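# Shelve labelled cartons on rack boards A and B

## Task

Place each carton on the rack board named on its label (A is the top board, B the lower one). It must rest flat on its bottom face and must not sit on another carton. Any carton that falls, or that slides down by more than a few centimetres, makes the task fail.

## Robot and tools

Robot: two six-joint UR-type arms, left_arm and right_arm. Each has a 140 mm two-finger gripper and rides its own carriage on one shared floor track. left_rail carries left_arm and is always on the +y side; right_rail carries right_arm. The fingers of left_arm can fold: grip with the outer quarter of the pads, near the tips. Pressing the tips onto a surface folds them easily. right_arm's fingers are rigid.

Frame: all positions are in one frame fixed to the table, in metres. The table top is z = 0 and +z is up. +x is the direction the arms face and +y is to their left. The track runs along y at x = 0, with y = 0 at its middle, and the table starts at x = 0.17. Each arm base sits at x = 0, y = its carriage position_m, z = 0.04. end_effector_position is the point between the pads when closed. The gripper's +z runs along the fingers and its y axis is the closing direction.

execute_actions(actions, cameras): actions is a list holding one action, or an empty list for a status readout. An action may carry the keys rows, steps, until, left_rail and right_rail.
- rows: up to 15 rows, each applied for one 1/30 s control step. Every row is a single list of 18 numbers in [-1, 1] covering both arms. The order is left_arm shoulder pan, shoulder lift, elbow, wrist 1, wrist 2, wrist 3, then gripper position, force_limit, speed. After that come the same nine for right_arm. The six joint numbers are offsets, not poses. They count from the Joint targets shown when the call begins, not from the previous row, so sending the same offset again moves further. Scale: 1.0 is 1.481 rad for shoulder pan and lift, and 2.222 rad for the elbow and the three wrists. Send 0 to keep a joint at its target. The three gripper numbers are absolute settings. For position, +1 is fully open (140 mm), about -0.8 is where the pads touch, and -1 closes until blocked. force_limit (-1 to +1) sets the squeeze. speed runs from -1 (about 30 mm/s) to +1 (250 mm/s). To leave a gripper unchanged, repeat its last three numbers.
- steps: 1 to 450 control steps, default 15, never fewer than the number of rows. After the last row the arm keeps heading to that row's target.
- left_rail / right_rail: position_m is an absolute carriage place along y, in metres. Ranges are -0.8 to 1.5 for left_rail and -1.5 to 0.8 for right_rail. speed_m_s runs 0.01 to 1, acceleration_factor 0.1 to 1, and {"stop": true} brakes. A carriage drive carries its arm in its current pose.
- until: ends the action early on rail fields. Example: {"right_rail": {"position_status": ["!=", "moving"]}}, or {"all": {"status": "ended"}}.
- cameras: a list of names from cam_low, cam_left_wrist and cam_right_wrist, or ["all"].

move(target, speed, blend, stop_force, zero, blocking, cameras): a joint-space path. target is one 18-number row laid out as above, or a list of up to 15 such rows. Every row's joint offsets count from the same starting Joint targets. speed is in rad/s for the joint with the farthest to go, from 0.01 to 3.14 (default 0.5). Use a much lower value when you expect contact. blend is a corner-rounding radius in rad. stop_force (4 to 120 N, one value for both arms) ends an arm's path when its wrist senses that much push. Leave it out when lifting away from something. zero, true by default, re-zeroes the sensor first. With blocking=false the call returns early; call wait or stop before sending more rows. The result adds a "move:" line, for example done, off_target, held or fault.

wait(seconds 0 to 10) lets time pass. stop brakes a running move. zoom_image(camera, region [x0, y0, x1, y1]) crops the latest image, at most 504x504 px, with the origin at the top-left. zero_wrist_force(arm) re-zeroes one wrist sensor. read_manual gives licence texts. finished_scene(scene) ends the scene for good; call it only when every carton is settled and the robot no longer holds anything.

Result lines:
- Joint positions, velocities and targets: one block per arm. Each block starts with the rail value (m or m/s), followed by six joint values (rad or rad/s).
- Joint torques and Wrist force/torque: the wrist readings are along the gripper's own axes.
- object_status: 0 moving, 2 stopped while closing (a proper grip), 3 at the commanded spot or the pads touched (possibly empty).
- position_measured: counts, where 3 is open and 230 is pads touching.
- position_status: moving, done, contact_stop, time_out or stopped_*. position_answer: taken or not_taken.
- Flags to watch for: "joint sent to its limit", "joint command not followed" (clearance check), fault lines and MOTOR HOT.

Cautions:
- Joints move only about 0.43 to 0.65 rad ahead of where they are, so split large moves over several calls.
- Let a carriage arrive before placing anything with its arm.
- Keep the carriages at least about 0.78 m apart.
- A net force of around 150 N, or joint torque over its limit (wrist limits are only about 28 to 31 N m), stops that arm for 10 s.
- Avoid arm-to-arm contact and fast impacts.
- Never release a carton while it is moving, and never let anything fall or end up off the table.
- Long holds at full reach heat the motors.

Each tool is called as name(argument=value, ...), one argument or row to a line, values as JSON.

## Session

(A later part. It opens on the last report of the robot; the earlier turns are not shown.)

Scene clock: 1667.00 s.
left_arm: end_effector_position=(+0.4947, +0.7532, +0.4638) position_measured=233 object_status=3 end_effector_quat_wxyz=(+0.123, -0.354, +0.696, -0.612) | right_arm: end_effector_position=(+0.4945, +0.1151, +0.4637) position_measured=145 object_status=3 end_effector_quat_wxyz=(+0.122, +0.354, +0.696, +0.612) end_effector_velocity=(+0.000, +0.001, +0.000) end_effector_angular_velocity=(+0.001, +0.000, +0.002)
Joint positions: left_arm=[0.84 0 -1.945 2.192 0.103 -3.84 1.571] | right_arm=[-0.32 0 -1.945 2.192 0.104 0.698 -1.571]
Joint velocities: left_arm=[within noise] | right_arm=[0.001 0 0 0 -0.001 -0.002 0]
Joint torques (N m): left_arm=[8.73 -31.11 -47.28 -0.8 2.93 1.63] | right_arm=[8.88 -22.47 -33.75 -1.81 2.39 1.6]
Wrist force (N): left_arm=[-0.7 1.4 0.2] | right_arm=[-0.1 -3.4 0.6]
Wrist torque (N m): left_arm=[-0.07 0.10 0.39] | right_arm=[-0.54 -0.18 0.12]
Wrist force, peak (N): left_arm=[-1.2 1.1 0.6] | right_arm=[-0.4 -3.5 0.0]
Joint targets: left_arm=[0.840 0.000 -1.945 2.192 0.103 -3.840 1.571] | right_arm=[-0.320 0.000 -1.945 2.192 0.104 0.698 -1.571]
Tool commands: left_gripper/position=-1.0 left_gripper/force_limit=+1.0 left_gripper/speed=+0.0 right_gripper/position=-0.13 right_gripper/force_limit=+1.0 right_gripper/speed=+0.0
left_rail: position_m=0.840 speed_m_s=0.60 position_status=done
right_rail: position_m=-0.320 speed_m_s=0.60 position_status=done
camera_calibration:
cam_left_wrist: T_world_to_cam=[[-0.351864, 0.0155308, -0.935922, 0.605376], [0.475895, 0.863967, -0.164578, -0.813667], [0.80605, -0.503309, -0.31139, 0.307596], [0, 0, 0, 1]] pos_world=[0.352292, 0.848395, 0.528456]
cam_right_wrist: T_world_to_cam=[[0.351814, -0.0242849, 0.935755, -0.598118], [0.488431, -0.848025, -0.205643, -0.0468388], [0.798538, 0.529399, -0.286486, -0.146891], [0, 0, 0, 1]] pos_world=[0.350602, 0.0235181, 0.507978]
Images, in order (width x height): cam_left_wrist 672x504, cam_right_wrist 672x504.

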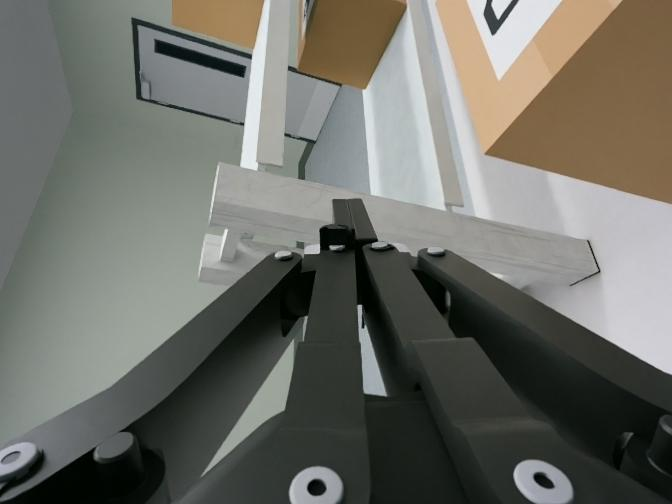

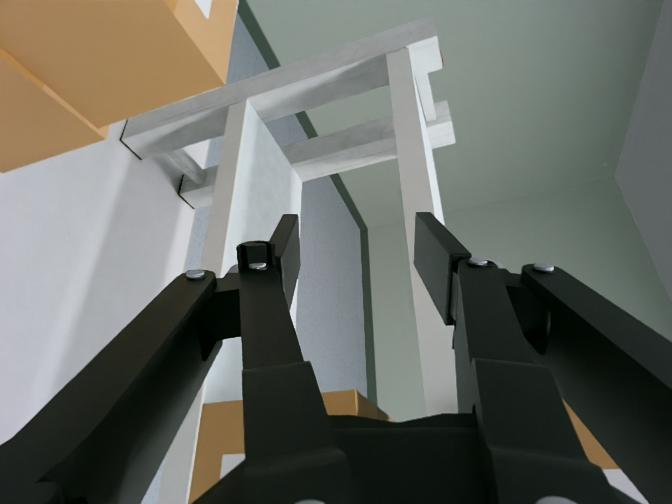

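execute_actions(
  actions=[],
  cameras=["cam_left_wrist", "cam_right_wrist"],
)

Scene clock: 1706.90 s.
left_arm: end_effector_position=(+0.4947, +0.7532, +0.4638) position_measured=233 object_status=3 end_effector_quat_wxyz=(+0.123, -0.354, +0.696, -0.612) | right_arm: end_effector_position=(+0.4945, +0.1152, +0.4637) position_measured=145 object_status=3 end_effector_quat_wxyz=(+0.122, +0.354, +0.696, +0.612)
Joint positions: left_arm=[0.84 0 -1.945 2.192 0.103 -3.84 1.571] | right_arm=[-0.32 0 -1.945 2.192 0.104 0.698 -1.571]
Joint velocities: within noise
Joint torques (N m): left_arm=[8.62 -30.73 -42.37 -0.84 3.13 1.61] | right_arm=[9.07 -22.19 -34.81 -1.91 1.84 1.86]
Wrist force (N): left_arm=[-1.0 1.2 0.2] | right_arm=[-0.1 -3.1 0.5]
Wrist torque (N m): left_arm=[-0.09 0.16 0.40] | right_arm=[-0.47 -0.18 0.12]
Wrist force, peak (N): left_arm=[-0.9 1.5 0.5] | right_arm=[0.0 -3.5 0.6]
Joint targets: left_arm=[0.840 0.000 -1.945 2.192 0.103 -3.840 1.571] | right_arm=[-0.320 0.000 -1.945 2.192 0.104 0.698 -1.571]
Tool commands: left_gripper/position=-1.0 left_gripper/force_limit=+1.0 left_gripper/speed=+0.0 right_gripper/position=-0.13 right_gripper/force_limit=+1.0 right_gripper/speed=+0.0
left_rail: position_m=0.840 speed_m_s=0.60 position_status=done
right_rail: position_m=-0.320 speed_m_s=0.60 position_status=done
camera_calibration:
cam_left_wrist: T_world_to_cam=[[-0.351864, 0.0155308, -0.935922, 0.605376], [0.475895, 0.863967, -0.164578, -0.813667], [0.80605, -0.503309, -0.31139, 0.307596], [0, 0, 0, 1]] pos_world=[0.352292, 0.848395, 0.528456]
cam_right_wrist: T_world_to_cam=[[0.351814, -0.0242849, 0.935755, -0.598116], [0.488431, -0.848025, -0.205643, -0.046754], [0.798538, 0.529399, -0.286486, -0.146944], [0, 0, 0, 1]] pos_world=[0.350602, 0.0236181, 0.507978]
Images, in order (width x height): cam_left_wrist 672x504, cam_right_wrist 672x504.

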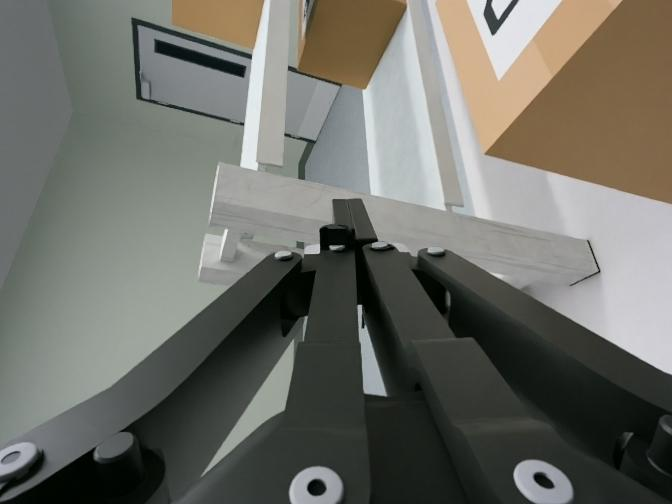

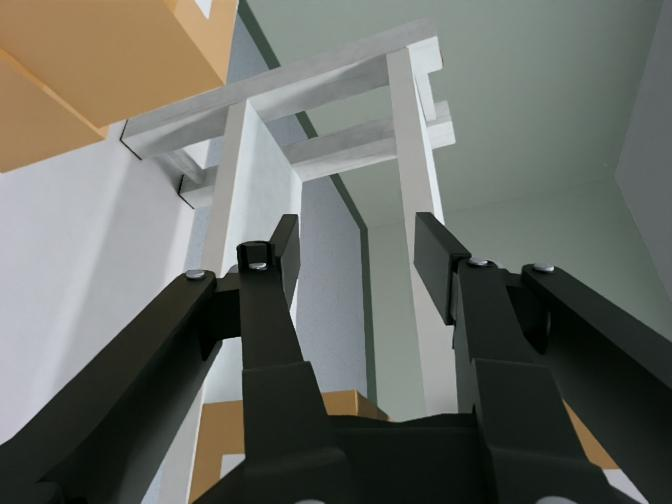

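move(
  target=[0, 0.57603, 0.06129, -0.60274, 0.31431, 0, -1, 1, 0, 0, 0, 0, 0, 0, 0, -0.13, 1, 0],
  speed=0.7,
  cameras=["cam_right_wrist"],
)

Scene clock: 1779.47 s.
left_arm: end_effector_position=(+0.4700, +0.6735, +0.1049) position_measured=233 object_status=3 end_effector_quat_wxyz=(+0.000, +0.000, +0.707, -0.707) | right_arm: end_effector_position=(+0.4945, +0.1152, +0.4637) position_measured=145 object_status=3 end_effector_quat_wxyz=(+0.122, +0.354, +0.696, +0.612)
Joint positions: left_arm=[0.84 0 -1.092 2.328 -1.236 -3.142 1.571] | right_arm=[-0.32 0 -1.945 2.192 0.104 0.698 -1.571]
Joint torques (N m): left_arm=[10.49 -40.98 -4.93 -2.1 2.59 1.79] | right_arm=[9.46 -22.37 -35.63 -2.14 2.02 1.8]
Wrist force (N): left_arm=[-0.8 1.5 0.3] | right_arm=[0.1 -3.1 0.4]
Wrist torque (N m): left_arm=[-0.02 0.21 0.38] | right_arm=[-0.50 -0.22 0.12]
Wrist force, peak (N): left_arm=[-0.4 4.1 0.5] | right_arm=[0.0 -3.4 0.5]
Joint targets: left_arm=[0.840 0.000 -1.092 2.328 -1.236 -3.142 1.571] | right_arm=[-0.320 0.000 -1.945 2.192 0.104 0.698 -1.571]
left_rail: position_m=0.840 speed_m_s=0.60 position_status=done
right_rail: position_m=-0.320 speed_m_s=0.60 position_status=done
move: done
camera_calibration:
cam_right_wrist: T_world_to_cam=[[0.351814, -0.0242849, 0.935755, -0.598116], [0.488431, -0.848025, -0.205643, -0.046754], [0.798538, 0.529399, -0.286486, -0.146944], [0, 0, 0, 1]] pos_world=[0.350602, 0.0236181, 0.507978]
Images, in order (width x height): cam_right_wrist 672x504.

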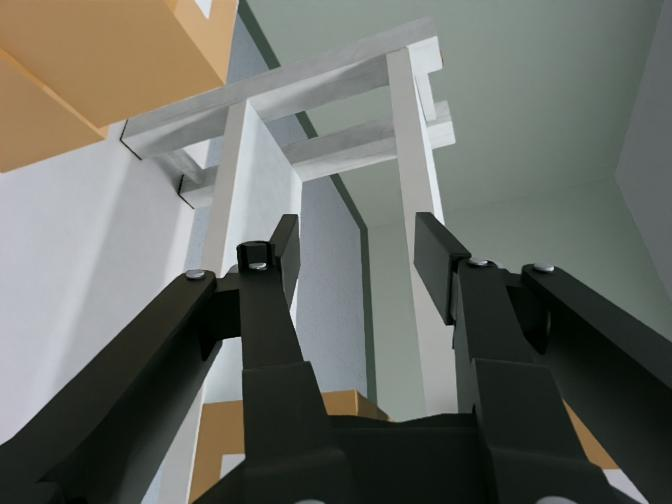

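execute_actions(
  actions=[
    {"left_rail": {"position_m": 0.745, "speed_m_s": 0.05}, "steps": 150, "until": {"left_rail": {"position_status": ["!=", "moving"]}}},
  ],
  cameras=["cam_right_wrist"],
)

Scene clock: 1786.13 s.
left_arm: end_effector_position=(+0.4699, +0.5785, +0.1049) position_measured=233 object_status=3 end_effector_quat_wxyz=(+0.000, +0.000, +0.707, -0.707) | right_arm: end_effector_position=(+0.4945, +0.1152, +0.4637) position_measured=145 object_status=3 end_effector_quat_wxyz=(+0.122, +0.354, +0.696, +0.612)
Joint positions: left_arm=[0.745 0 -1.092 2.328 -1.236 -3.142 1.571] | right_arm=[-0.32 0 -1.945 2.192 0.104 0.698 -1.571]
Joint torques (N m): left_arm=[-19.74 -40.85 -14.24 -0.25 2.29 1.32] | right_arm=[9.91 -20.89 -36.88 -1.56 2.22 1.54]
Wrist force (N): left_arm=[-2.7 0.5 -14.3] | right_arm=[0.1 -2.9 0.7]
Wrist torque (N m): left_arm=[-0.05 -0.03 0.38] | right_arm=[-0.45 -0.22 0.12]
Wrist force, peak (N): left_arm=[-2.6 1.3 -17.1] | right_arm=[0.0 -3.4 0.7]
Joint targets: left_arm=[0.745 0.000 -1.092 2.328 -1.236 -3.142 1.571] | right_arm=[-0.320 0.000 -1.945 2.192 0.104 0.698 -1.571]
Tool commands: left_gripper/position=-1.0 left_gripper/force_limit=+1.0 left_gripper/speed=+0.0 right_gripper/position=-0.13 right_gripper/force_limit=+1.0 right_gripper/speed=+0.0
left_rail: position_m=0.745 speed_m_s=0.05 position_status=done
right_rail: position_m=-0.320 speed_m_s=0.60 position_status=done
camera_calibration:
cam_right_wrist: T_world_to_cam=[[0.351814, -0.0242849, 0.935755, -0.598116], [0.488431, -0.848025, -0.205643, -0.046754], [0.798538, 0.529399, -0.286486, -0.146944], [0, 0, 0, 1]] pos_world=[0.350602, 0.0236181, 0.507978]
Images, in order (width x height): cam_right_wrist 672x504.

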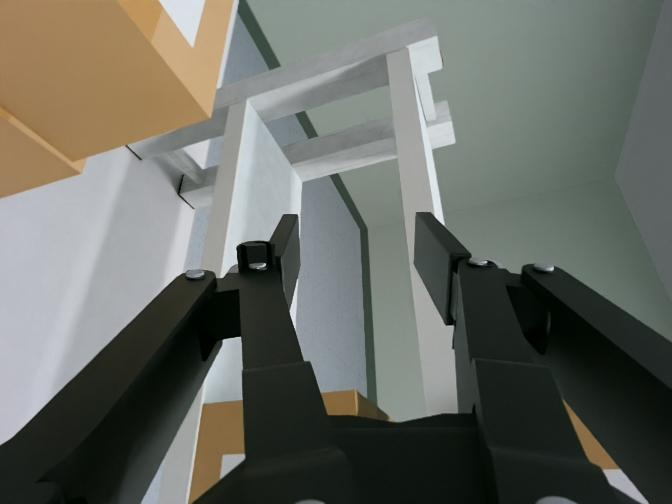

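zoom_image(
  camera="cam_right_wrist",
  region=[0, 0, 260, 200],
)

Scaled by 1.938.

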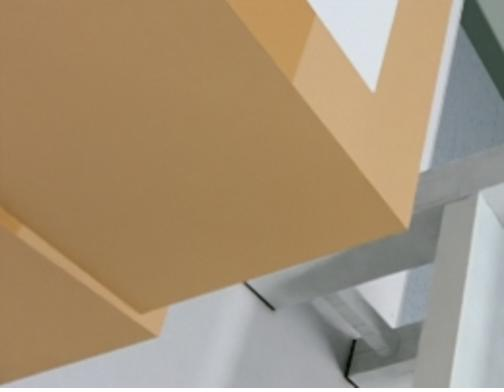

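execute_actions(
  actions=[
    {"left_rail": {"position_m": 0.757, "speed_m_s": 0.05}, "steps": 40, "until": {"left_rail": {"position_status": ["!=", "moving"]}}},
  ],
  cameras=[],
)

move(
  target=[0, -0.00397, 0.00664, -0.004, 0, 0, -1, 1, 0, 0, 0, 0, 0, 0, 0, -0.13, 1, 0],
  speed=0.1,
  cameras=[],
)

execute_actions(
  actions=[
    {"left_rail": {"position_m": 0.7, "speed_m_s": 0.05}, "steps": 120, "until": {"left_rail": {"position_status": ["!=", "moving"]}}},
  ],
  cameras=["cam_right_wrist"],
)

zoom_image(
  camera="cam_right_wrist",
  region=[0, 0, 260, 200],
)

Scene clock: 1920.93 s.
left_arm: end_effector_position=(+0.4699, +0.5905, +0.1049) position_measured=233 object_status=3 end_effector_quat_wxyz=(+0.000, +0.000, +0.707, -0.707) | right_arm: end_effector_position=(+0.4945, +0.1152, +0.4637) position_measured=145 object_status=3 end_effector_quat_wxyz=(+0.122, +0.354, +0.696, +0.612)
Joint positions: left_arm=[0.757 0 -1.092 2.328 -1.236 -3.142 1.571] | right_arm=[-0.32 0 -1.945 2.192 0.104 0.698 -1.571]
Joint torques (N m): left_arm=[3.79 -43.63 -19.56 1.26 2.19 1.98] | right_arm=[9.28 -20.03 -39.16 -1.76 2.08 1.74]
Wrist force (N): left_arm=[-0.7 1.9 0.3] | right_arm=[0.3 -3.2 0.4]
Wrist torque (N m): left_arm=[0.06 0.21 0.37] | right_arm=[-0.48 -0.26 0.12]
Wrist force, peak (N): left_arm=[-2.6 0.6 -14.9] | right_arm=[0.3 -3.4 0.6]
Joint targets: left_arm=[0.757 0.000 -1.092 2.328 -1.236 -3.142 1.571] | right_arm=[-0.320 0.000 -1.945 2.192 0.104 0.698 -1.571]
Tool commands: left_gripper/position=-1.0 left_gripper/force_limit=+1.0 left_gripper/speed=+0.0 right_gripper/position=-0.13 right_gripper/force_limit=+1.0 right_gripper/speed=+0.0
left_rail: position_m=0.757 speed_m_s=0.05 position_status=done
right_rail: position_m=-0.320 speed_m_s=0.60 position_status=done
No camera images: "cameras" was empty.

Scene clock: 1921.70 s.
left_arm: end_effector_position=(+0.4620, +0.5905, +0.1049) position_measured=233 object_status=3 end_effector_quat_wxyz=(+0.000, +0.000, +0.707, -0.707) | right_arm: end_effector_position=(+0.4945, +0.1152, +0.4637) position_measured=145 object_status=3 end_effector_quat_wxyz=(+0.122, +0.354, +0.696, +0.612)
Joint positions: left_arm=[0.757 0 -1.098 2.343 -1.245 -3.142 1.571] | right_arm=[-0.32 0 -1.945 2.192 0.104 0.698 -1.571]
Joint torques (N m): left_arm=[15.21 -81.5 -4.24 -2.82 2.01 1.91] | right_arm=[8.67 -20.18 -38.32 -1.86 2.05 1.58]
Wrist force (N): left_arm=[-0.6 1.5 0.2] | right_arm=[0.2 -3.2 0.4]
Wrist torque (N m): left_arm=[-0.04 0.18 0.38] | right_arm=[-0.49 -0.25 0.12]
Wrist force, peak (N): left_arm=[-1.0 1.7 0.1] | right_arm=[0.4 -3.3 0.5]
Joint targets: left_arm=[0.757 0.000 -1.098 2.343 -1.245 -3.142 1.571] | right_arm=[-0.320 0.000 -1.945 2.192 0.104 0.698 -1.571]
left_rail: position_m=0.757 speed_m_s=0.05 position_status=done
right_rail: position_m=-0.320 speed_m_s=0.60 position_status=done
move: done
No camera images: "cameras" was empty.

Scene clock: 1923.20 s.
left_arm: end_effector_position=(+0.4619, +0.5335, +0.1049) position_measured=233 object_status=3 end_effector_quat_wxyz=(+0.000, +0.000, +0.707, -0.707) | right_arm: end_effector_position=(+0.4945, +0.1152, +0.4637) position_measured=145 object_status=3 end_effector_quat_wxyz=(+0.122, +0.354, +0.696, +0.612)
Joint positions: left_arm=[0.7 0 -1.098 2.343 -1.245 -3.142 1.571] | right_arm=[-0.32 0 -1.945 2.192 0.104 0.698 -1.571]
Joint torques (N m): left_arm=[-22.64 -74.59 -6.41 -0.8 1.89 1.73] | right_arm=[8.03 -20.07 -38.88 -2.02 2.07 1.56]
Wrist force (N): left_arm=[-1.8 2.3 -13.9] | right_arm=[0.2 -2.9 0.6]
Wrist torque (N m): left_arm=[0.03 0.01 0.37] | right_arm=[-0.42 -0.24 0.12]
Wrist force, peak (N): left_arm=[-2.1 1.5 -16.1] | right_arm=[0.1 -3.5 0.2]
Joint targets: left_arm=[0.700 0.000 -1.098 2.343 -1.245 -3.142 1.571] | right_arm=[-0.320 0.000 -1.945 2.192 0.104 0.698 -1.571]
Tool commands: left_gripper/position=-1.0 left_gripper/force_limit=+1.0 left_gripper/speed=+0.0 right_gripper/position=-0.13 right_gripper/force_limit=+1.0 right_gripper/speed=+0.0
left_rail: position_m=0.700 speed_m_s=0.05 position_status=done
right_rail: position_m=-0.320 speed_m_s=0.60 position_status=done
camera_calibration:
cam_right_wrist: T_world_to_cam=[[0.351814, -0.0242849, 0.935755, -0.598116], [0.488431, -0.848025, -0.205643, -0.046754], [0.798538, 0.529399, -0.286486, -0.146944], [0, 0, 0, 1]] pos_world=[0.350602, 0.0236181, 0.507978]
Images, in order (width x height): cam_right_wrist 672x504.

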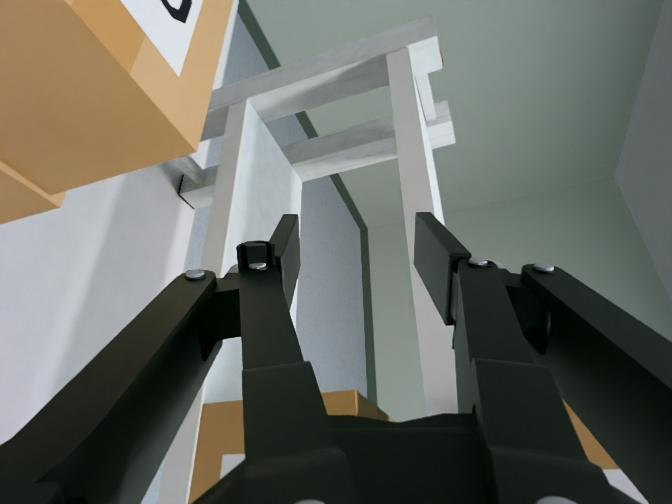

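Scaled by 1.938.

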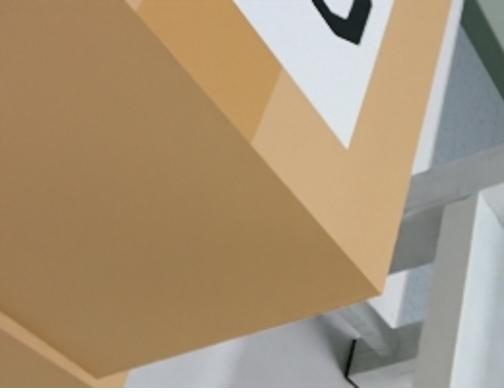

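execute_actions(
  actions=[
    {"left_rail": {"position_m": 0.711, "speed_m_s": 0.06}, "steps": 40, "until": {"left_rail": {"position_status": ["!=", "moving"]}}},
  ],
  cameras=[],
)

move(
  target=[0, -0.003431, 0.005794, -0.003507, 0, 0, -1, 1, 0, 0, 0, 0, 0, 0, 0, -0.13, 1, 0],
  speed=0.1,
  cameras=[],
)

execute_actions(
  actions=[
    {"left_rail": {"position_m": 0.645, "speed_m_s": 0.05}, "steps": 150, "until": {"left_rail": {"position_status": ["!=", "moving"]}}},
  ],
  cameras=["cam_right_wrist"],
)

zoom_image(
  camera="cam_right_wrist",
  region=[0, 0, 260, 240],
)

Scene clock: 1954.97 s.
left_arm: end_effector_position=(+0.4619, +0.5445, +0.1049) position_measured=233 object_status=3 end_effector_quat_wxyz=(+0.000, +0.000, +0.707, -0.707) | right_arm: end_effector_position=(+0.4945, +0.1152, +0.4637) position_measured=145 object_status=3 end_effector_quat_wxyz=(+0.122, +0.354, +0.696, +0.612)
Joint positions: left_arm=[0.711 0 -1.098 2.343 -1.245 -3.142 1.571] | right_arm=[-0.32 0 -1.945 2.192 0.104 0.698 -1.571]
Joint torques (N m): left_arm=[0.41 -65.28 -9.04 1.47 1.53 1.92] | right_arm=[9.92 -19.39 -40.22 -1.67 2.04 1.56]
Wrist force (N): left_arm=[-0.8 1.6 0.5] | right_arm=[0.1 -3.1 0.7]
Wrist torque (N m): left_arm=[-0.02 0.23 0.38] | right_arm=[-0.47 -0.21 0.12]
Wrist force, peak (N): left_arm=[-2.3 1.3 -15.3] | right_arm=[0.2 -3.4 0.6]
Joint targets: left_arm=[0.711 0.000 -1.098 2.343 -1.245 -3.142 1.571] | right_arm=[-0.320 0.000 -1.945 2.192 0.104 0.698 -1.571]
Tool commands: left_gripper/position=-1.0 left_gripper/force_limit=+1.0 left_gripper/speed=+0.0 right_gripper/position=-0.13 right_gripper/force_limit=+1.0 right_gripper/speed=+0.0
left_rail: position_m=0.711 speed_m_s=0.06 position_status=done
right_rail: position_m=-0.320 speed_m_s=0.60 position_status=done
No camera images: "cameras" was empty.

Scene clock: 1955.73 s.
left_arm: end_effector_position=(+0.4550, +0.5446, +0.1049) position_measured=233 object_status=3 end_effector_quat_wxyz=(+0.000, +0.000, +0.707, -0.707) | right_arm: end_effector_position=(+0.4945, +0.1152, +0.4637) position_measured=145 object_status=3 end_effector_quat_wxyz=(+0.122, +0.354, +0.696, +0.612)
Joint positions: left_arm=[0.711 0 -1.103 2.356 -1.253 -3.142 1.571] | right_arm=[-0.32 0 -1.945 2.192 0.104 0.698 -1.571]
Joint torques (N m): left_arm=[16.07 -78.62 -3.77 -2.46 1.64 1.53] | right_arm=[8.63 -17.45 -40.48 -1.92 1.91 1.56]
Wrist force (N): left_arm=[-0.5 1.7 0.4] | right_arm=[0.0 -2.9 0.5]
Wrist torque (N m): left_arm=[0.01 0.16 0.38] | right_arm=[-0.42 -0.21 0.12]
Wrist force, peak (N): left_arm=[-1.1 1.7 0.4] | right_arm=[0.1 -3.5 0.8]
Joint targets: left_arm=[0.711 0.000 -1.103 2.356 -1.253 -3.142 1.571] | right_arm=[-0.320 0.000 -1.945 2.192 0.104 0.698 -1.571]
left_rail: position_m=0.711 speed_m_s=0.06 position_status=done
right_rail: position_m=-0.320 speed_m_s=0.60 position_status=done
move: done
No camera images: "cameras" was empty.

Scene clock: 1957.43 s.
left_arm: end_effector_position=(+0.4549, +0.4785, +0.1049) position_measured=233 object_status=3 end_effector_quat_wxyz=(+0.000, +0.000, +0.707, -0.707) | right_arm: end_effector_position=(+0.4945, +0.1152, +0.4637) position_measured=145 object_status=3 end_effector_quat_wxyz=(+0.122, +0.354, +0.696, +0.612)
Joint positions: left_arm=[0.645 0 -1.103 2.356 -1.253 -3.142 1.571] | right_arm=[-0.32 0 -1.945 2.192 0.104 0.698 -1.571]
Joint torques (N m): left_arm=[-21.39 -73.42 -6.92 -1.14 1.42 1.95] | right_arm=[9.17 -18.8 -41.23 -1.81 2.09 1.51]
Wrist force (N): left_arm=[-0.8 1.1 -14.2] | right_arm=[0.3 -2.9 0.7]
Wrist torque (N m): left_arm=[-0.05 0.15 0.37] | right_arm=[-0.44 -0.25 0.12]
Wrist force, peak (N): left_arm=[-1.7 1.2 -16.4] | right_arm=[0.2 -3.4 0.4]
Joint targets: left_arm=[0.645 0.000 -1.103 2.356 -1.253 -3.142 1.571] | right_arm=[-0.320 0.000 -1.945 2.192 0.104 0.698 -1.571]
Tool commands: left_gripper/position=-1.0 left_gripper/force_limit=+1.0 left_gripper/speed=+0.0 right_gripper/position=-0.13 right_gripper/force_limit=+1.0 right_gripper/speed=+0.0
left_rail: position_m=0.645 speed_m_s=0.05 position_status=done
right_rail: position_m=-0.320 speed_m_s=0.60 position_status=done
camera_calibration:
cam_right_wrist: T_world_to_cam=[[0.351814, -0.0242849, 0.935755, -0.598116], [0.488431, -0.848025, -0.205643, -0.046754], [0.798538, 0.529399, -0.286486, -0.146944], [0, 0, 0, 1]] pos_world=[0.350602, 0.0236181, 0.507978]
Images, in order (width x height): cam_right_wrist 672x504.

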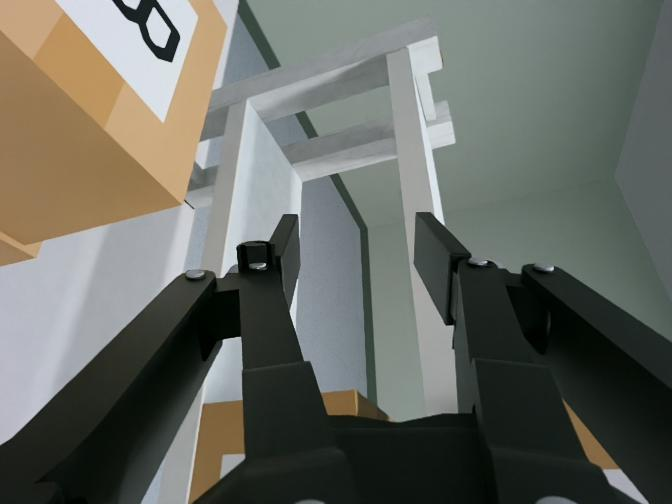

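Scaled by 1.938.

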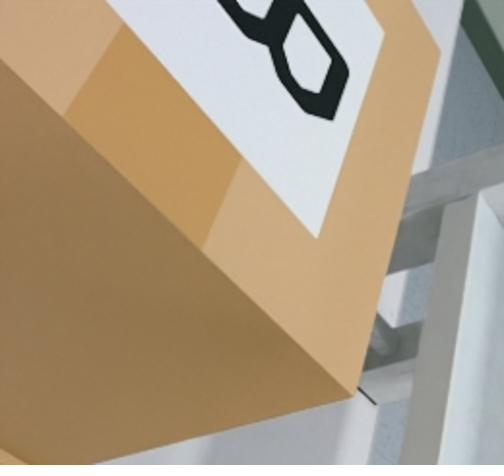

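execute_actions(
  actions=[
    {"left_rail": {"position_m": 0.7, "speed_m_s": 0.3}, "steps": 16, "until": {"left_rail": {"position_status": ["!=", "moving"]}}},
  ],
  cameras=[],
)

move(
  target=[0, -0.568629, -0.073724, 0.61024, -0.314311, 0, -1, 1, 0, 0, 0, 0, 0, 0, 0, -0.13, 1, 0],
  speed=0.7,
  cameras=["cam_left_wrist"],
)

zoom_image(
  camera="cam_left_wrist",
  region=[420, 0, 672, 220],
)

Scene clock: 1997.93 s.
left_arm: end_effector_position=(+0.4549, +0.5334, +0.1049) position_measured=233 object_status=3 end_effector_quat_wxyz=(+0.000, +0.000, +0.707, -0.707) end_effector_velocity=(+0.001, +0.002, +0.000) end_effector_angular_velocity=(+0.000, -0.001, +0.002) | right_arm: end_effector_position=(+0.4945, +0.1152, +0.4637) position_measured=145 object_status=3 end_effector_quat_wxyz=(+0.122, +0.354, +0.696, +0.612)
Joint positions: left_arm=[0.7 0 -1.103 2.356 -1.253 -3.142 1.571] | right_arm=[-0.32 0 -1.945 2.192 0.104 0.698 -1.571]
Joint velocities: left_arm=[0.001 0.002 0 -0.001 0 -0.001 0.001] | right_arm=[within noise]
Joint torques (N m): left_arm=[11.99 -58.49 -11.12 1.12 1.14 1.97] | right_arm=[10.12 -17.05 -41.96 -1.46 1.83 1.56]
Wrist force (N): left_arm=[-1.2 1.6 0.3] | right_arm=[0.1 -3.2 1.0]
Wrist torque (N m): left_arm=[-0.03 0.31 0.37] | right_arm=[-0.49 -0.22 0.12]
Wrist force, peak (N): left_arm=[-0.9 1.4 -14.5] | right_arm=[0.1 -3.4 0.4]
Joint targets: left_arm=[0.700 0.000 -1.103 2.356 -1.253 -3.142 1.571] | right_arm=[-0.320 0.000 -1.945 2.192 0.104 0.698 -1.571]
Tool commands: left_gripper/position=-1.0 left_gripper/force_limit=+1.0 left_gripper/speed=+0.0 right_gripper/position=-0.13 right_gripper/force_limit=+1.0 right_gripper/speed=+0.0
left_rail: position_m=0.700 speed_m_s=0.30 position_status=done
right_rail: position_m=-0.320 speed_m_s=0.60 position_status=done
No camera images: "cameras" was empty.

Scene clock: 2000.57 s.
left_arm: end_effector_position=(+0.4947, +0.6132, +0.4637) position_measured=233 object_status=3 end_effector_quat_wxyz=(+0.123, -0.354, +0.696, -0.612) | right_arm: end_effector_position=(+0.4945, +0.1152, +0.4637) position_measured=145 object_status=3 end_effector_quat_wxyz=(+0.122, +0.354, +0.696, +0.612)
Joint positions: left_arm=[0.7 0 -1.945 2.192 0.103 -3.84 1.571] | right_arm=[-0.32 0 -1.945 2.192 0.104 0.698 -1.571]
Joint torques (N m): left_arm=[2.63 -35.77 -58.71 2.23 -2.02 1.5] | right_arm=[9.46 -18.26 -42.46 -1.64 1.76 1.6]
Wrist force (N): left_arm=[-0.8 1.1 0.2] | right_arm=[0.0 -3.0 0.4]
Wrist torque (N m): left_arm=[-0.12 0.12 0.39] | right_arm=[-0.46 -0.21 0.12]
Wrist force, peak (N): left_arm=[-2.4 3.5 0.4] | right_arm=[-0.1 -3.4 0.7]
Joint targets: left_arm=[0.700 0.000 -1.945 2.192 0.103 -3.840 1.571] | right_arm=[-0.320 0.000 -1.945 2.192 0.104 0.698 -1.571]
left_rail: position_m=0.700 speed_m_s=0.30 position_status=done
right_rail: position_m=-0.320 speed_m_s=0.60 position_status=done
move: done
camera_calibration:
cam_left_wrist: T_world_to_cam=[[-0.351842, 0.0154522, -0.935932, 0.607639], [0.475996, 0.863892, -0.164677, -0.69269], [0.806, -0.50344, -0.311309, 0.237119], [0, 0, 0, 1]] pos_world=[0.352392, 0.708395, 0.528456]
Images, in order (width x height): cam_left_wrist 672x504.

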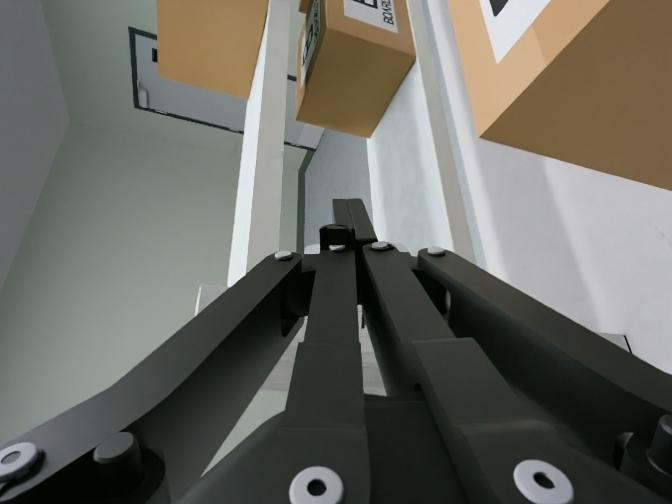

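Scaled by 2.000.

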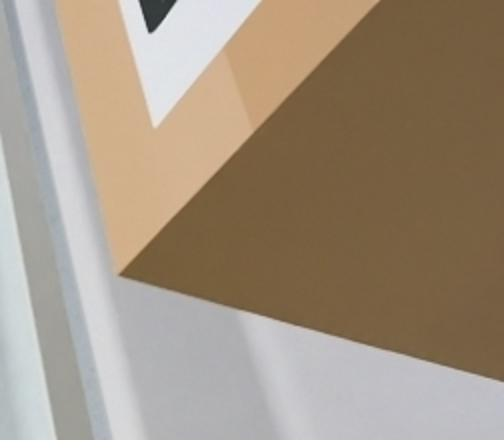

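zoom_image(
  camera="cam_left_wrist",
  region=[552, 130, 672, 220],
)

Scaled by 4.200.

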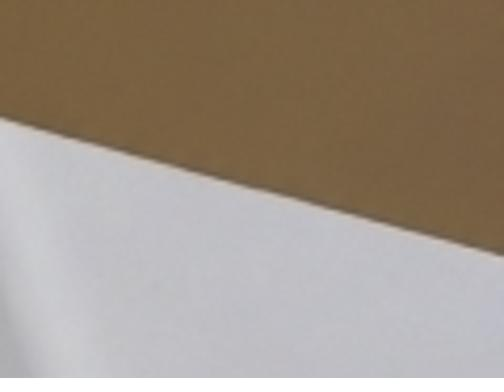

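move(
  target=[0, 0.115665, 0.160171, -0.237259, 0, 0, -1, 1, 0, 0, 0.115665, 0.160171, -0.237259, 0, 0, -0.13, 1, 0],
  speed=0.45,
  cameras=[],
)

execute_actions(
  actions=[
    {"left_rail": {"position_m": 0.582, "speed_m_s": 0.15}, "right_rail": {"position_m": -0.255, "speed_m_s": 0.1}, "steps": 120, "until": {"all": {"status": "ended"}}},
  ],
  cameras=["cam_left_wrist", "cam_right_wrist"],
)

Scene clock: 2078.30 s.
left_arm: end_effector_position=(+0.4498, +0.6133, +0.2338) position_measured=233 object_status=3 end_effector_quat_wxyz=(+0.123, -0.354, +0.696, -0.612) | right_arm: end_effector_position=(+0.4496, +0.1152, +0.2337) position_measured=145 object_status=3 end_effector_quat_wxyz=(+0.122, +0.354, +0.696, +0.612)
Joint positions: left_arm=[0.7 0 -1.774 2.548 -0.424 -3.84 1.571] | right_arm=[-0.32 0 -1.774 2.548 -0.423 0.698 -1.571]
Joint torques (N m): left_arm=[-12.59 3.21 -24.61 -2.67 -1.74 1.77] | right_arm=[3.31 -1.47 -19.45 -4.32 1.81 1.72]
Wrist force (N): left_arm=[-0.6 1.3 0.4] | right_arm=[-0.1 -3.7 1.1]
Wrist torque (N m): left_arm=[-0.05 0.10 0.41] | right_arm=[-0.59 -0.15 0.15]
Wrist force, peak (N): left_arm=[-1.1 3.3 0.6] | right_arm=[0.0 -5.7 1.4]
Joint targets: left_arm=[0.700 0.000 -1.774 2.548 -0.424 -3.840 1.571] | right_arm=[-0.320 0.000 -1.774 2.548 -0.423 0.698 -1.571]
left_rail: position_m=0.700 speed_m_s=0.30 position_status=done
right_rail: position_m=-0.320 speed_m_s=0.60 position_status=done
move: done
No camera images: "cameras" was empty.

Scene clock: 2079.73 s.
left_arm: end_effector_position=(+0.4497, +0.4953, +0.2337) position_measured=233 object_status=3 end_effector_quat_wxyz=(+0.123, -0.354, +0.696, -0.612) end_effector_velocity=(+0.000, -0.001, +0.000) end_effector_angular_velocity=(+0.000, +0.001, -0.001) | right_arm: end_effector_position=(+0.4495, +0.1802, +0.2336) position_measured=145 object_status=3 end_effector_quat_wxyz=(+0.122, +0.354, +0.696, +0.612)
Joint positions: left_arm=[0.582 0 -1.774 2.548 -0.424 -3.84 1.571] | right_arm=[-0.255 0 -1.774 2.548 -0.423 0.698 -1.571]
Joint velocities: left_arm=[-0.001 -0.001 0.001 0 0 0 0] | right_arm=[within noise]
Joint torques (N m): left_arm=[-12.91 5.89 -27.4 -2.12 -1.53 1.86] | right_arm=[-1.47 -0.75 -23.4 -2.74 1.89 1.58]
Wrist force (N): left_arm=[-0.8 1.4 0.4] | right_arm=[-0.3 -3.9 1.1]
Wrist torque (N m): left_arm=[-0.05 0.13 0.41] | right_arm=[-0.61 -0.11 0.15]
Wrist force, peak (N): left_arm=[-1.8 1.3 -0.7] | right_arm=[0.6 -3.8 2.0]
Joint targets: left_arm=[0.582 0.000 -1.774 2.548 -0.424 -3.840 1.571] | right_arm=[-0.255 0.000 -1.774 2.548 -0.423 0.698 -1.571]
Tool commands: left_gripper/position=-1.0 left_gripper/force_limit=+1.0 left_gripper/speed=+0.0 right_gripper/position=-0.13 right_gripper/force_limit=+1.0 right_gripper/speed=+0.0
left_rail: position_m=0.582 speed_m_s=0.15 position_status=done
right_rail: position_m=-0.255 speed_m_s=0.10 position_status=done
camera_calibration:
cam_left_wrist: T_world_to_cam=[[-0.351908, 0.0154496, -0.935907, 0.378378], [0.475861, 0.863968, -0.164665, -0.6073], [0.80605, -0.503309, -0.311389, 0.142364], [0, 0, 0, 1]] pos_world=[0.307392, 0.590495, 0.298456]
cam_right_wrist: T_world_to_cam=[[0.35186, -0.0243639, 0.935735, -0.36539], [0.488397, -0.848023, -0.20573, -0.0169372], [0.798538, 0.529399, -0.286486, -0.211341], [0, 0, 0, 1]] pos_world=[0.305602, 0.088618, 0.277878]
Images, in order (width x height): cam_left_wrist 672x504, cam_right_wrist 672x504.

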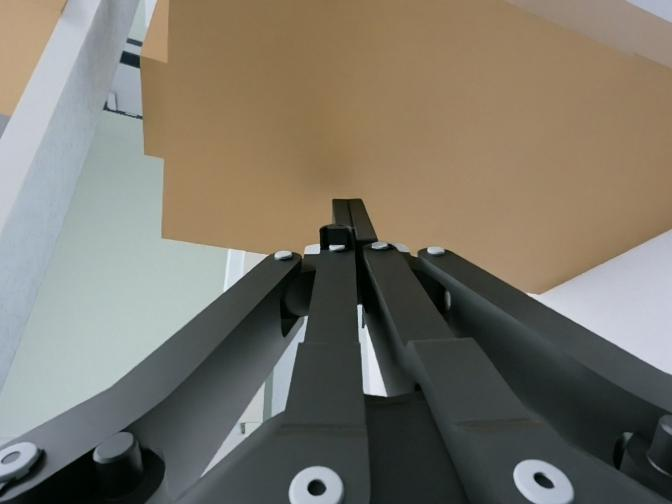

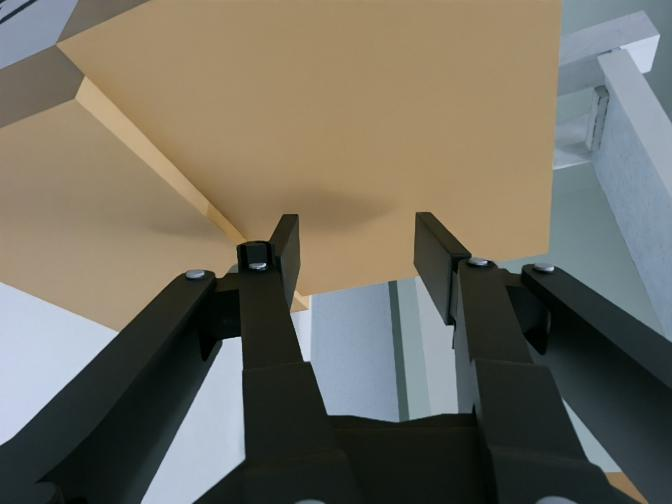

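execute_actions(
  actions=[
    {"left_rail": {"position_m": 0.572, "speed_m_s": 0.03}, "right_rail": {"position_m": -0.2430, "speed_m_s": 0.03}, "steps": 60, "until": {"all": {"status": "ended"}}},
  ],
  cameras=[],
)

execute_actions(
  actions=[
    {"left_rail": {"position_m": 0.569, "speed_m_s": 0.02}, "steps": 30, "until": {"left_rail": {"position_status": ["!=", "moving"]}}},
  ],
  cameras=[],
)

Scene clock: 2117.10 s.
left_arm: end_effector_position=(+0.4497, +0.4853, +0.2337) position_measured=233 object_status=3 end_effector_quat_wxyz=(+0.123, -0.354, +0.696, -0.612) | right_arm: end_effector_position=(+0.4496, +0.1920, +0.2336) position_measured=145 object_status=3 end_effector_quat_wxyz=(+0.122, +0.354, +0.696, +0.612) end_effector_velocity=(+0.000, +0.001, +0.000) end_effector_angular_velocity=(+0.000, +0.001, +0.000)
Joint positions: left_arm=[0.572 0 -1.774 2.548 -0.424 -3.84 1.571] | right_arm=[-0.243 0 -1.774 2.548 -0.423 0.698 -1.571]
Joint velocities: left_arm=[within noise] | right_arm=[0.001 0.001 -0.001 0 0.001 0 0.001]
Joint torques (N m): left_arm=[-12.16 2.26 -33.75 0 4.41 2.06] | right_arm=[7.86 -3.34 -30.6 -0.85 -5.16 1.46]
Wrist force (N): left_arm=[-14.4 -2.6 -24.0] | right_arm=[-20.8 2.6 -30.0]
Wrist torque (N m): left_arm=[0.08 -0.01 0.36] | right_arm=[-1.22 -0.30 0.55]
Wrist force, peak (N): left_arm=[-14.5 -3.1 -24.0] | right_arm=[-20.3 3.2 -31.3]
Joint targets: left_arm=[0.572 0.000 -1.774 2.548 -0.424 -3.840 1.571] | right_arm=[-0.243 0.000 -1.774 2.548 -0.423 0.698 -1.571]
Tool commands: left_gripper/position=-1.0 left_gripper/force_limit=+1.0 left_gripper/speed=+0.0 right_gripper/position=-0.13 right_gripper/force_limit=+1.0 right_gripper/speed=+0.0
left_rail: position_m=0.572 speed_m_s=0.03 position_status=done
right_rail: position_m=-0.243 speed_m_s=0.03 position_status=done
No camera images: "cameras" was empty.

Scene clock: 2117.60 s.
left_arm: end_effector_position=(+0.4497, +0.4824, +0.2337) position_measured=233 object_status=3 end_effector_quat_wxyz=(+0.123, -0.354, +0.696, -0.612) end_effector_velocity=(+0.000, +0.000, +0.000) end_effector_angular_velocity=(+0.001, +0.001, +0.001) | right_arm: end_effector_position=(+0.4496, +0.1921, +0.2336) position_measured=145 object_status=3 end_effector_quat_wxyz=(+0.122, +0.354, +0.696, +0.612)
Joint positions: left_arm=[0.569 0 -1.774 2.548 -0.424 -3.84 1.571] | right_arm=[-0.243 0 -1.774 2.548 -0.423 0.698 -1.571]
Joint velocities: left_arm=[-0.001 0.001 0 0.001 0.001 -0.001 0.001] | right_arm=[within noise]
Joint torques (N m): left_arm=[-20.9 5.59 -35.16 0.01 9.87 2.1] | right_arm=[24.36 -3.42 -31.4 -0.8 -13.52 1.54]
Wrist force (N): left_arm=[-40.1 -10.3 -61.3] | right_arm=[-35.7 4.9 -48.6]
Wrist torque (N m): left_arm=[0.24 -0.65 0.28] | right_arm=[-1.26 -0.44 0.71]
Wrist force, peak (N): left_arm=[-40.1 -10.3 -61.3] | right_arm=[-35.5 3.9 -49.0]
Joint targets: left_arm=[0.569 0.000 -1.774 2.548 -0.424 -3.840 1.571] | right_arm=[-0.243 0.000 -1.774 2.548 -0.423 0.698 -1.571]
Tool commands: left_gripper/position=-1.0 left_gripper/force_limit=+1.0 left_gripper/speed=+0.0 right_gripper/position=-0.13 right_gripper/force_limit=+1.0 right_gripper/speed=+0.0
left_rail: position_m=0.569 speed_m_s=0.02 position_status=done
right_rail: position_m=-0.243 speed_m_s=0.03 position_status=done
No camera images: "cameras" was empty.

move(
  target=[
    [0, -0.081337, -0.035828, 0.090036, 0, 0, -1, 1, 0, 0, -0.081337, -0.035828, 0.090036, 0, 0, -0.13, 1, 0],
    [0, -0.119235, -0.062076, 0.141544, 0, 0, -1, 1, 0, 0, -0.119235, -0.062076, 0.141544, 0, 0, -0.13, 1, 0],
  ],
  speed=[0.12, 0.18],
  blend=[0.02, 0],
  cameras=["cam_left_wrist", "cam_right_wrist"],
)

Scene clock: 2143.33 s.
left_arm: end_effector_position=(+0.4497, +0.4822, +0.3486) position_measured=233 object_status=3 end_effector_quat_wxyz=(+0.123, -0.354, +0.696, -0.612) | right_arm: end_effector_position=(+0.4496, +0.1922, +0.3486) position_measured=145 object_status=3 end_effector_quat_wxyz=(+0.122, +0.354, +0.696, +0.612)
Joint positions: left_arm=[0.569 0 -1.951 2.41 -0.11 -3.84 1.571] | right_arm=[-0.243 0 -1.95 2.41 -0.109 0.698 -1.571]
Joint torques (N m): left_arm=[-20.57 -33.04 -63.06 1.02 21.55 1.77] | right_arm=[37.2 -22.13 -48.95 2.42 -19.75 1.67]
Wrist force (N): left_arm=[-43.7 12.1 -44.1] | right_arm=[-43.7 -8.6 -43.8]
Wrist torque (N m): left_arm=[-0.44 -1.00 0.54] | right_arm=[-0.88 -0.71 0.37]
Wrist force, peak (N): left_arm=[-40.7 -9.4 -61.9] | right_arm=[-37.9 2.7 -51.2]
Joint targets: left_arm=[0.569 0.000 -1.951 2.410 -0.109 -3.840 1.571] | right_arm=[-0.243 0.000 -1.950 2.410 -0.109 0.698 -1.571]
left_rail: position_m=0.569 speed_m_s=0.02 position_status=done
right_rail: position_m=-0.243 speed_m_s=0.03 position_status=done
move: done
camera_calibration:
cam_left_wrist: T_world_to_cam=[[-0.351864, 0.0155308, -0.935922, 0.486062], [0.475895, 0.863967, -0.164578, -0.577107], [0.80605, -0.503309, -0.31139, 0.17155], [0, 0, 0, 1]] pos_world=[0.307392, 0.577395, 0.413356]
cam_right_wrist: T_world_to_cam=[[0.351814, -0.0242849, 0.935755, -0.472709], [0.488431, -0.848025, -0.205643, 0.0168538], [0.798538, 0.529399, -0.286486, -0.184748], [0, 0, 0, 1]] pos_world=[0.305602, 0.100618, 0.392878]
Images, in order (width x height): cam_left_wrist 672x504, cam_right_wrist 672x504.

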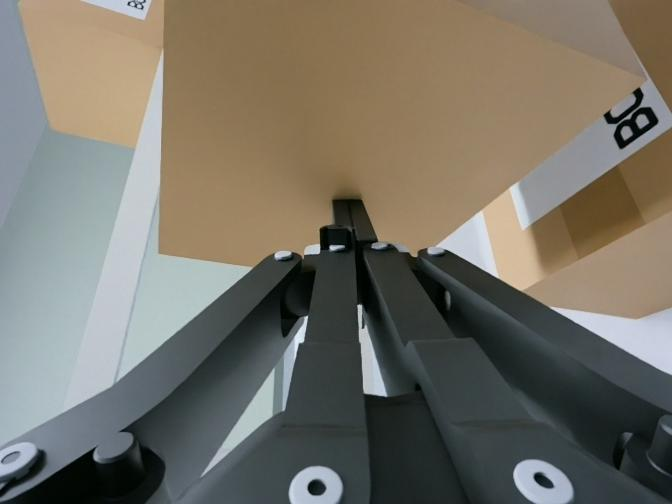

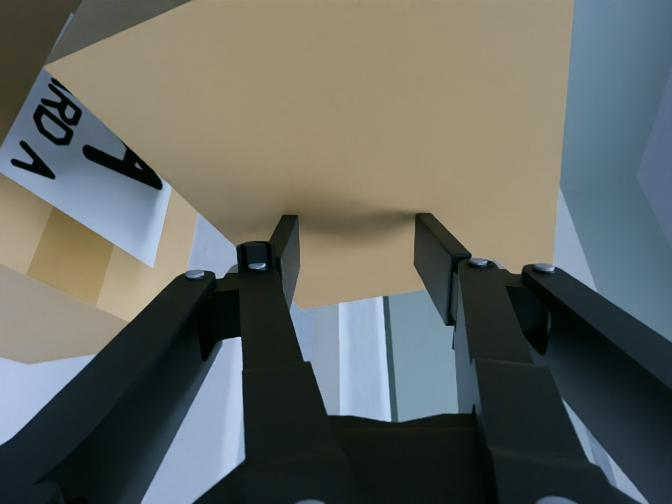

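move(
  target=[
    [0, 0.103894, -0.044202, -0.025045, 0, 0, -1, 1, 0, 0, 0.103894, -0.044202, -0.025045, 0, 0, -0.13, 1, 0],
    [0, 0.166534, -0.076691, -0.034307, 0, 0, -1, 1, 0, 0, 0.166534, -0.076691, -0.034307, 0, 0, -0.13, 1, 0],
    [0, 0.225008, -0.111304, -0.038668, 0, 0, -1, 1, 0, 0, 0.225008, -0.111304, -0.038668, 0, 0, -0.13, 1, 0],
    [0, 0.280396, -0.147906, -0.038983, 0, 0, -1, 1, 0, 0, 0.280396, -0.147906, -0.038983, 0, 0, -0.13, 1, 0],
    [0, 0.314347, -0.172343, -0.037174, 0, 0, -1, 1, 0, 0, 0.314347, -0.172343, -0.037174, 0, 0, -0.13, 1, 0],
  ],
  speed=[0.15, 0.15, 0.15, 0.15, 0.1],
  blend=[0.02, 0.02, 0.02, 0.01, 0],
  cameras=["cam_left_wrist", "cam_right_wrist"],
)

Scene clock: 2179.53 s.
left_arm: end_effector_position=(+0.7066, +0.4822, +0.3487) position_measured=233 object_status=3 end_effector_quat_wxyz=(+0.123, -0.354, +0.696, -0.612) | right_arm: end_effector_position=(+0.7064, +0.1922, +0.3486) position_measured=145 object_status=3 end_effector_quat_wxyz=(+0.122, +0.354, +0.696, +0.612)
Joint positions: left_arm=[0.569 0 -1.485 2.027 -0.192 -3.84 1.571] | right_arm=[-0.243 0 -1.485 2.027 -0.191 0.698 -1.571]
Joint torques (N m): left_arm=[-23.75 -39 -61.76 0.79 20.75 1.59] | right_arm=[35.16 -41.39 -47.39 2.37 -19.84 1.53]
Wrist force (N): left_arm=[-36.8 12.2 -36.3] | right_arm=[-36.9 -9.4 -35.9]
Wrist torque (N m): left_arm=[-0.46 -0.81 0.57] | right_arm=[-0.99 -0.62 0.40]
Wrist force, peak (N): left_arm=[-43.7 12.3 -44.3] | right_arm=[-43.8 -7.9 -43.6]
Joint targets: left_arm=[0.569 0.000 -1.485 2.027 -0.192 -3.840 1.571] | right_arm=[-0.243 0.000 -1.485 2.027 -0.191 0.698 -1.571]
left_rail: position_m=0.569 speed_m_s=0.02 position_status=done
right_rail: position_m=-0.243 speed_m_s=0.03 position_status=done
move: done
camera_calibration:
cam_left_wrist: T_world_to_cam=[[-0.352013, 0.0155135, -0.935867, 0.57662], [0.475886, 0.863953, -0.164676, -0.699294], [0.80599, -0.503333, -0.311505, -0.035398], [0, 0, 0, 1]] pos_world=[0.564292, 0.577395, 0.413456]
cam_right_wrist: T_world_to_cam=[[0.35186, -0.0243639, 0.935735, -0.5631], [0.488397, -0.848023, -0.20573, -0.108571], [0.798538, 0.529399, -0.286486, -0.389892], [0, 0, 0, 1]] pos_world=[0.562502, 0.100618, 0.392878]
Images, in order (width x height): cam_left_wrist 672x504, cam_right_wrist 672x504.

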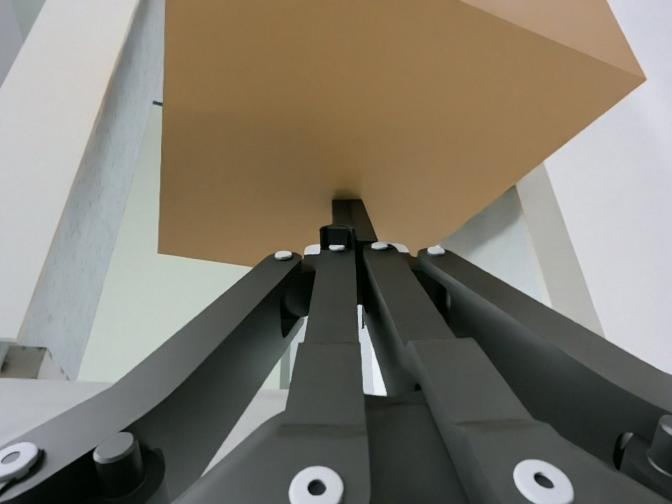

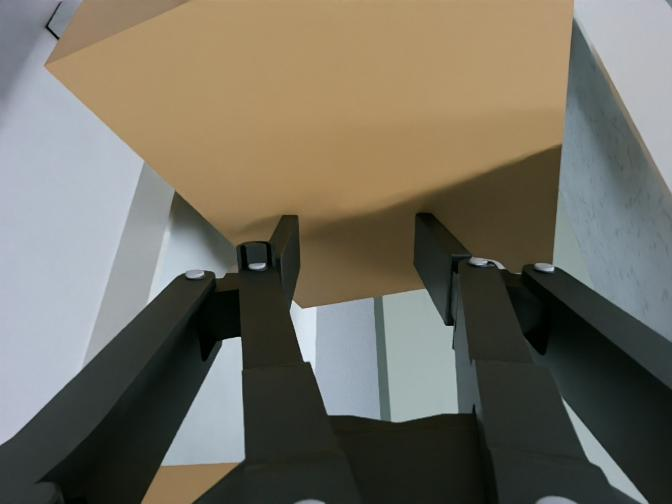

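move(
  target=[0, 0.011826, 0.007914, -0.015797, 0, 0, -1, 1, 0, 0, 0.011826, 0.007914, -0.015797, 0, 0, -0.13, 1, 0],
  speed=0.05,
  cameras=[],
)

move(
  target=[0, 0.002628, 0.001759, -0.003511, 0, 0, -1, 1, 0, 0, 0.002628, 0.001759, -0.003511, 0, 0, -0.13, 1, 0],
  speed=0.03,
  cameras=[],
)

Scene clock: 2190.53 s.
left_arm: end_effector_position=(+0.7067, +0.4822, +0.3308) position_measured=233 object_status=3 end_effector_quat_wxyz=(+0.123, -0.354, +0.696, -0.612) | right_arm: end_effector_position=(+0.7066, +0.1922, +0.3306) position_measured=145 object_status=3 end_effector_quat_wxyz=(+0.122, +0.354, +0.696, +0.612)
Joint positions: left_arm=[0.569 0 -1.468 2.045 -0.227 -3.84 1.571] | right_arm=[-0.243 0 -1.467 2.044 -0.226 0.698 -1.571]
Joint torques (N m): left_arm=[-37.14 -42.37 -41.78 -5.77 17.32 1.96] | right_arm=[35.18 -40.54 -29.49 -4.25 -19.56 1.55]
Wrist force (N): left_arm=[-37.0 12.3 -36.5] | right_arm=[-37.3 -8.6 -36.4]
Wrist torque (N m): left_arm=[-0.51 -0.83 0.57] | right_arm=[-0.97 -0.57 0.48]
Wrist force, peak (N): left_arm=[-37.4 12.7 -36.7] | right_arm=[-37.1 -9.4 -36.5]
Joint targets: left_arm=[0.569 0.000 -1.468 2.045 -0.227 -3.840 1.571] | right_arm=[-0.243 0.000 -1.467 2.044 -0.227 0.698 -1.571]
left_rail: position_m=0.569 speed_m_s=0.02 position_status=done
right_rail: position_m=-0.243 speed_m_s=0.03 position_status=done
move: done
No camera images: "cameras" was empty.

Scene clock: 2191.27 s.
left_arm: end_effector_position=(+0.7067, +0.4822, +0.3268) position_measured=233 object_status=3 end_effector_quat_wxyz=(+0.123, -0.354, +0.696, -0.612) | right_arm: end_effector_position=(+0.7065, +0.1922, +0.3267) position_measured=145 object_status=3 end_effector_quat_wxyz=(+0.122, +0.354, +0.696, +0.612)
Joint positions: left_arm=[0.569 0 -1.464 2.048 -0.235 -3.84 1.571] | right_arm=[-0.243 0 -1.463 2.048 -0.234 0.698 -1.571]
Joint torques (N m): left_arm=[-38.35 -41.1 -39.15 -5.55 17.25 2.04] | right_arm=[34.84 -41.42 -29.34 -4.29 -19.47 1.59]
Wrist force (N): left_arm=[-37.0 12.7 -36.6] | right_arm=[-37.4 -8.9 -36.3]
Wrist torque (N m): left_arm=[-0.47 -0.83 0.57] | right_arm=[-0.99 -0.57 0.47]
Wrist force, peak (N): left_arm=[-37.3 12.0 -36.9] | right_arm=[-37.4 -8.9 -36.3]
Joint targets: left_arm=[0.569 0.000 -1.464 2.049 -0.235 -3.840 1.571] | right_arm=[-0.243 0.000 -1.463 2.048 -0.234 0.698 -1.571]
left_rail: position_m=0.569 speed_m_s=0.02 position_status=done
right_rail: position_m=-0.243 speed_m_s=0.03 position_status=done
move: done
No camera images: "cameras" was empty.

move(
  target=[0, 0.001314, 0.00088, -0.001755, 0, 0, -1, 1, 0, 0, 0.001314, 0.00088, -0.001755, 0, 0, -0.13, 1, 0],
  speed=0.02,
  cameras=[],
)

move(
  target=[0, 0.000986, 0.00066, -0.001317, 0, 0, -1, 1, 0, 0, 0.000986, 0.00066, -0.001317, 0, 0, -0.13, 1, 0],
  speed=0.02,
  cameras=[],
)

Scene clock: 2197.13 s.
left_arm: end_effector_position=(+0.7066, +0.4822, +0.3248) position_measured=233 object_status=3 end_effector_quat_wxyz=(+0.123, -0.354, +0.696, -0.612) | right_arm: end_effector_position=(+0.7065, +0.1922, +0.3247) position_measured=145 object_status=3 end_effector_quat_wxyz=(+0.122, +0.354, +0.696, +0.612)
Joint positions: left_arm=[0.569 0 -1.462 2.05 -0.239 -3.84 1.571] | right_arm=[-0.243 0 -1.462 2.05 -0.238 0.698 -1.571]
Joint torques (N m): left_arm=[-46.43 -38.63 -39.24 -5.56 13.68 2.11] | right_arm=[33.48 -42.47 -29.62 -3.87 -19.64 1.52]
Wrist force (N): left_arm=[-37.1 12.1 -36.5] | right_arm=[-36.5 -7.8 -35.8]
Wrist torque (N m): left_arm=[-0.44 -0.78 0.57] | right_arm=[-0.92 -0.67 0.47]
Wrist force, peak (N): left_arm=[-37.3 12.5 -36.9] | right_arm=[-37.2 -8.8 -36.6]
Joint targets: left_arm=[0.569 0.000 -1.462 2.050 -0.239 -3.840 1.571] | right_arm=[-0.243 0.000 -1.461 2.050 -0.238 0.698 -1.571]
left_rail: position_m=0.569 speed_m_s=0.02 position_status=done
right_rail: position_m=-0.243 speed_m_s=0.03 position_status=done
move: done
No camera images: "cameras" was empty.

Scene clock: 2197.83 s.
left_arm: end_effector_position=(+0.7066, +0.4822, +0.3233) position_measured=233 object_status=3 end_effector_quat_wxyz=(+0.123, -0.354, +0.696, -0.612) | right_arm: end_effector_position=(+0.7064, +0.1922, +0.3231) position_measured=145 object_status=3 end_effector_quat_wxyz=(+0.122, +0.354, +0.696, +0.612)
Joint positions: left_arm=[0.569 0 -1.46 2.052 -0.242 -3.84 1.571] | right_arm=[-0.243 0 -1.46 2.052 -0.241 0.698 -1.571]
Joint torques (N m): left_arm=[-48.58 -40.13 -39.11 -6.18 12.86 1.97] | right_arm=[33.06 -40.16 -28.47 -3.99 -19.28 1.4]
Wrist force (N): left_arm=[-37.0 12.5 -36.7] | right_arm=[-36.6 -8.5 -35.9]
Wrist torque (N m): left_arm=[-0.47 -0.80 0.57] | right_arm=[-0.96 -0.70 0.47]
Wrist force, peak (N): left_arm=[-37.1 12.5 -36.6] | right_arm=[-37.3 -8.9 -36.1]
Joint targets: left_arm=[0.569 0.000 -1.460 2.052 -0.242 -3.840 1.571] | right_arm=[-0.243 0.000 -1.460 2.052 -0.241 0.698 -1.571]
left_rail: position_m=0.569 speed_m_s=0.02 position_status=done
right_rail: position_m=-0.243 speed_m_s=0.03 position_status=done
move: done
No camera images: "cameras" was empty.


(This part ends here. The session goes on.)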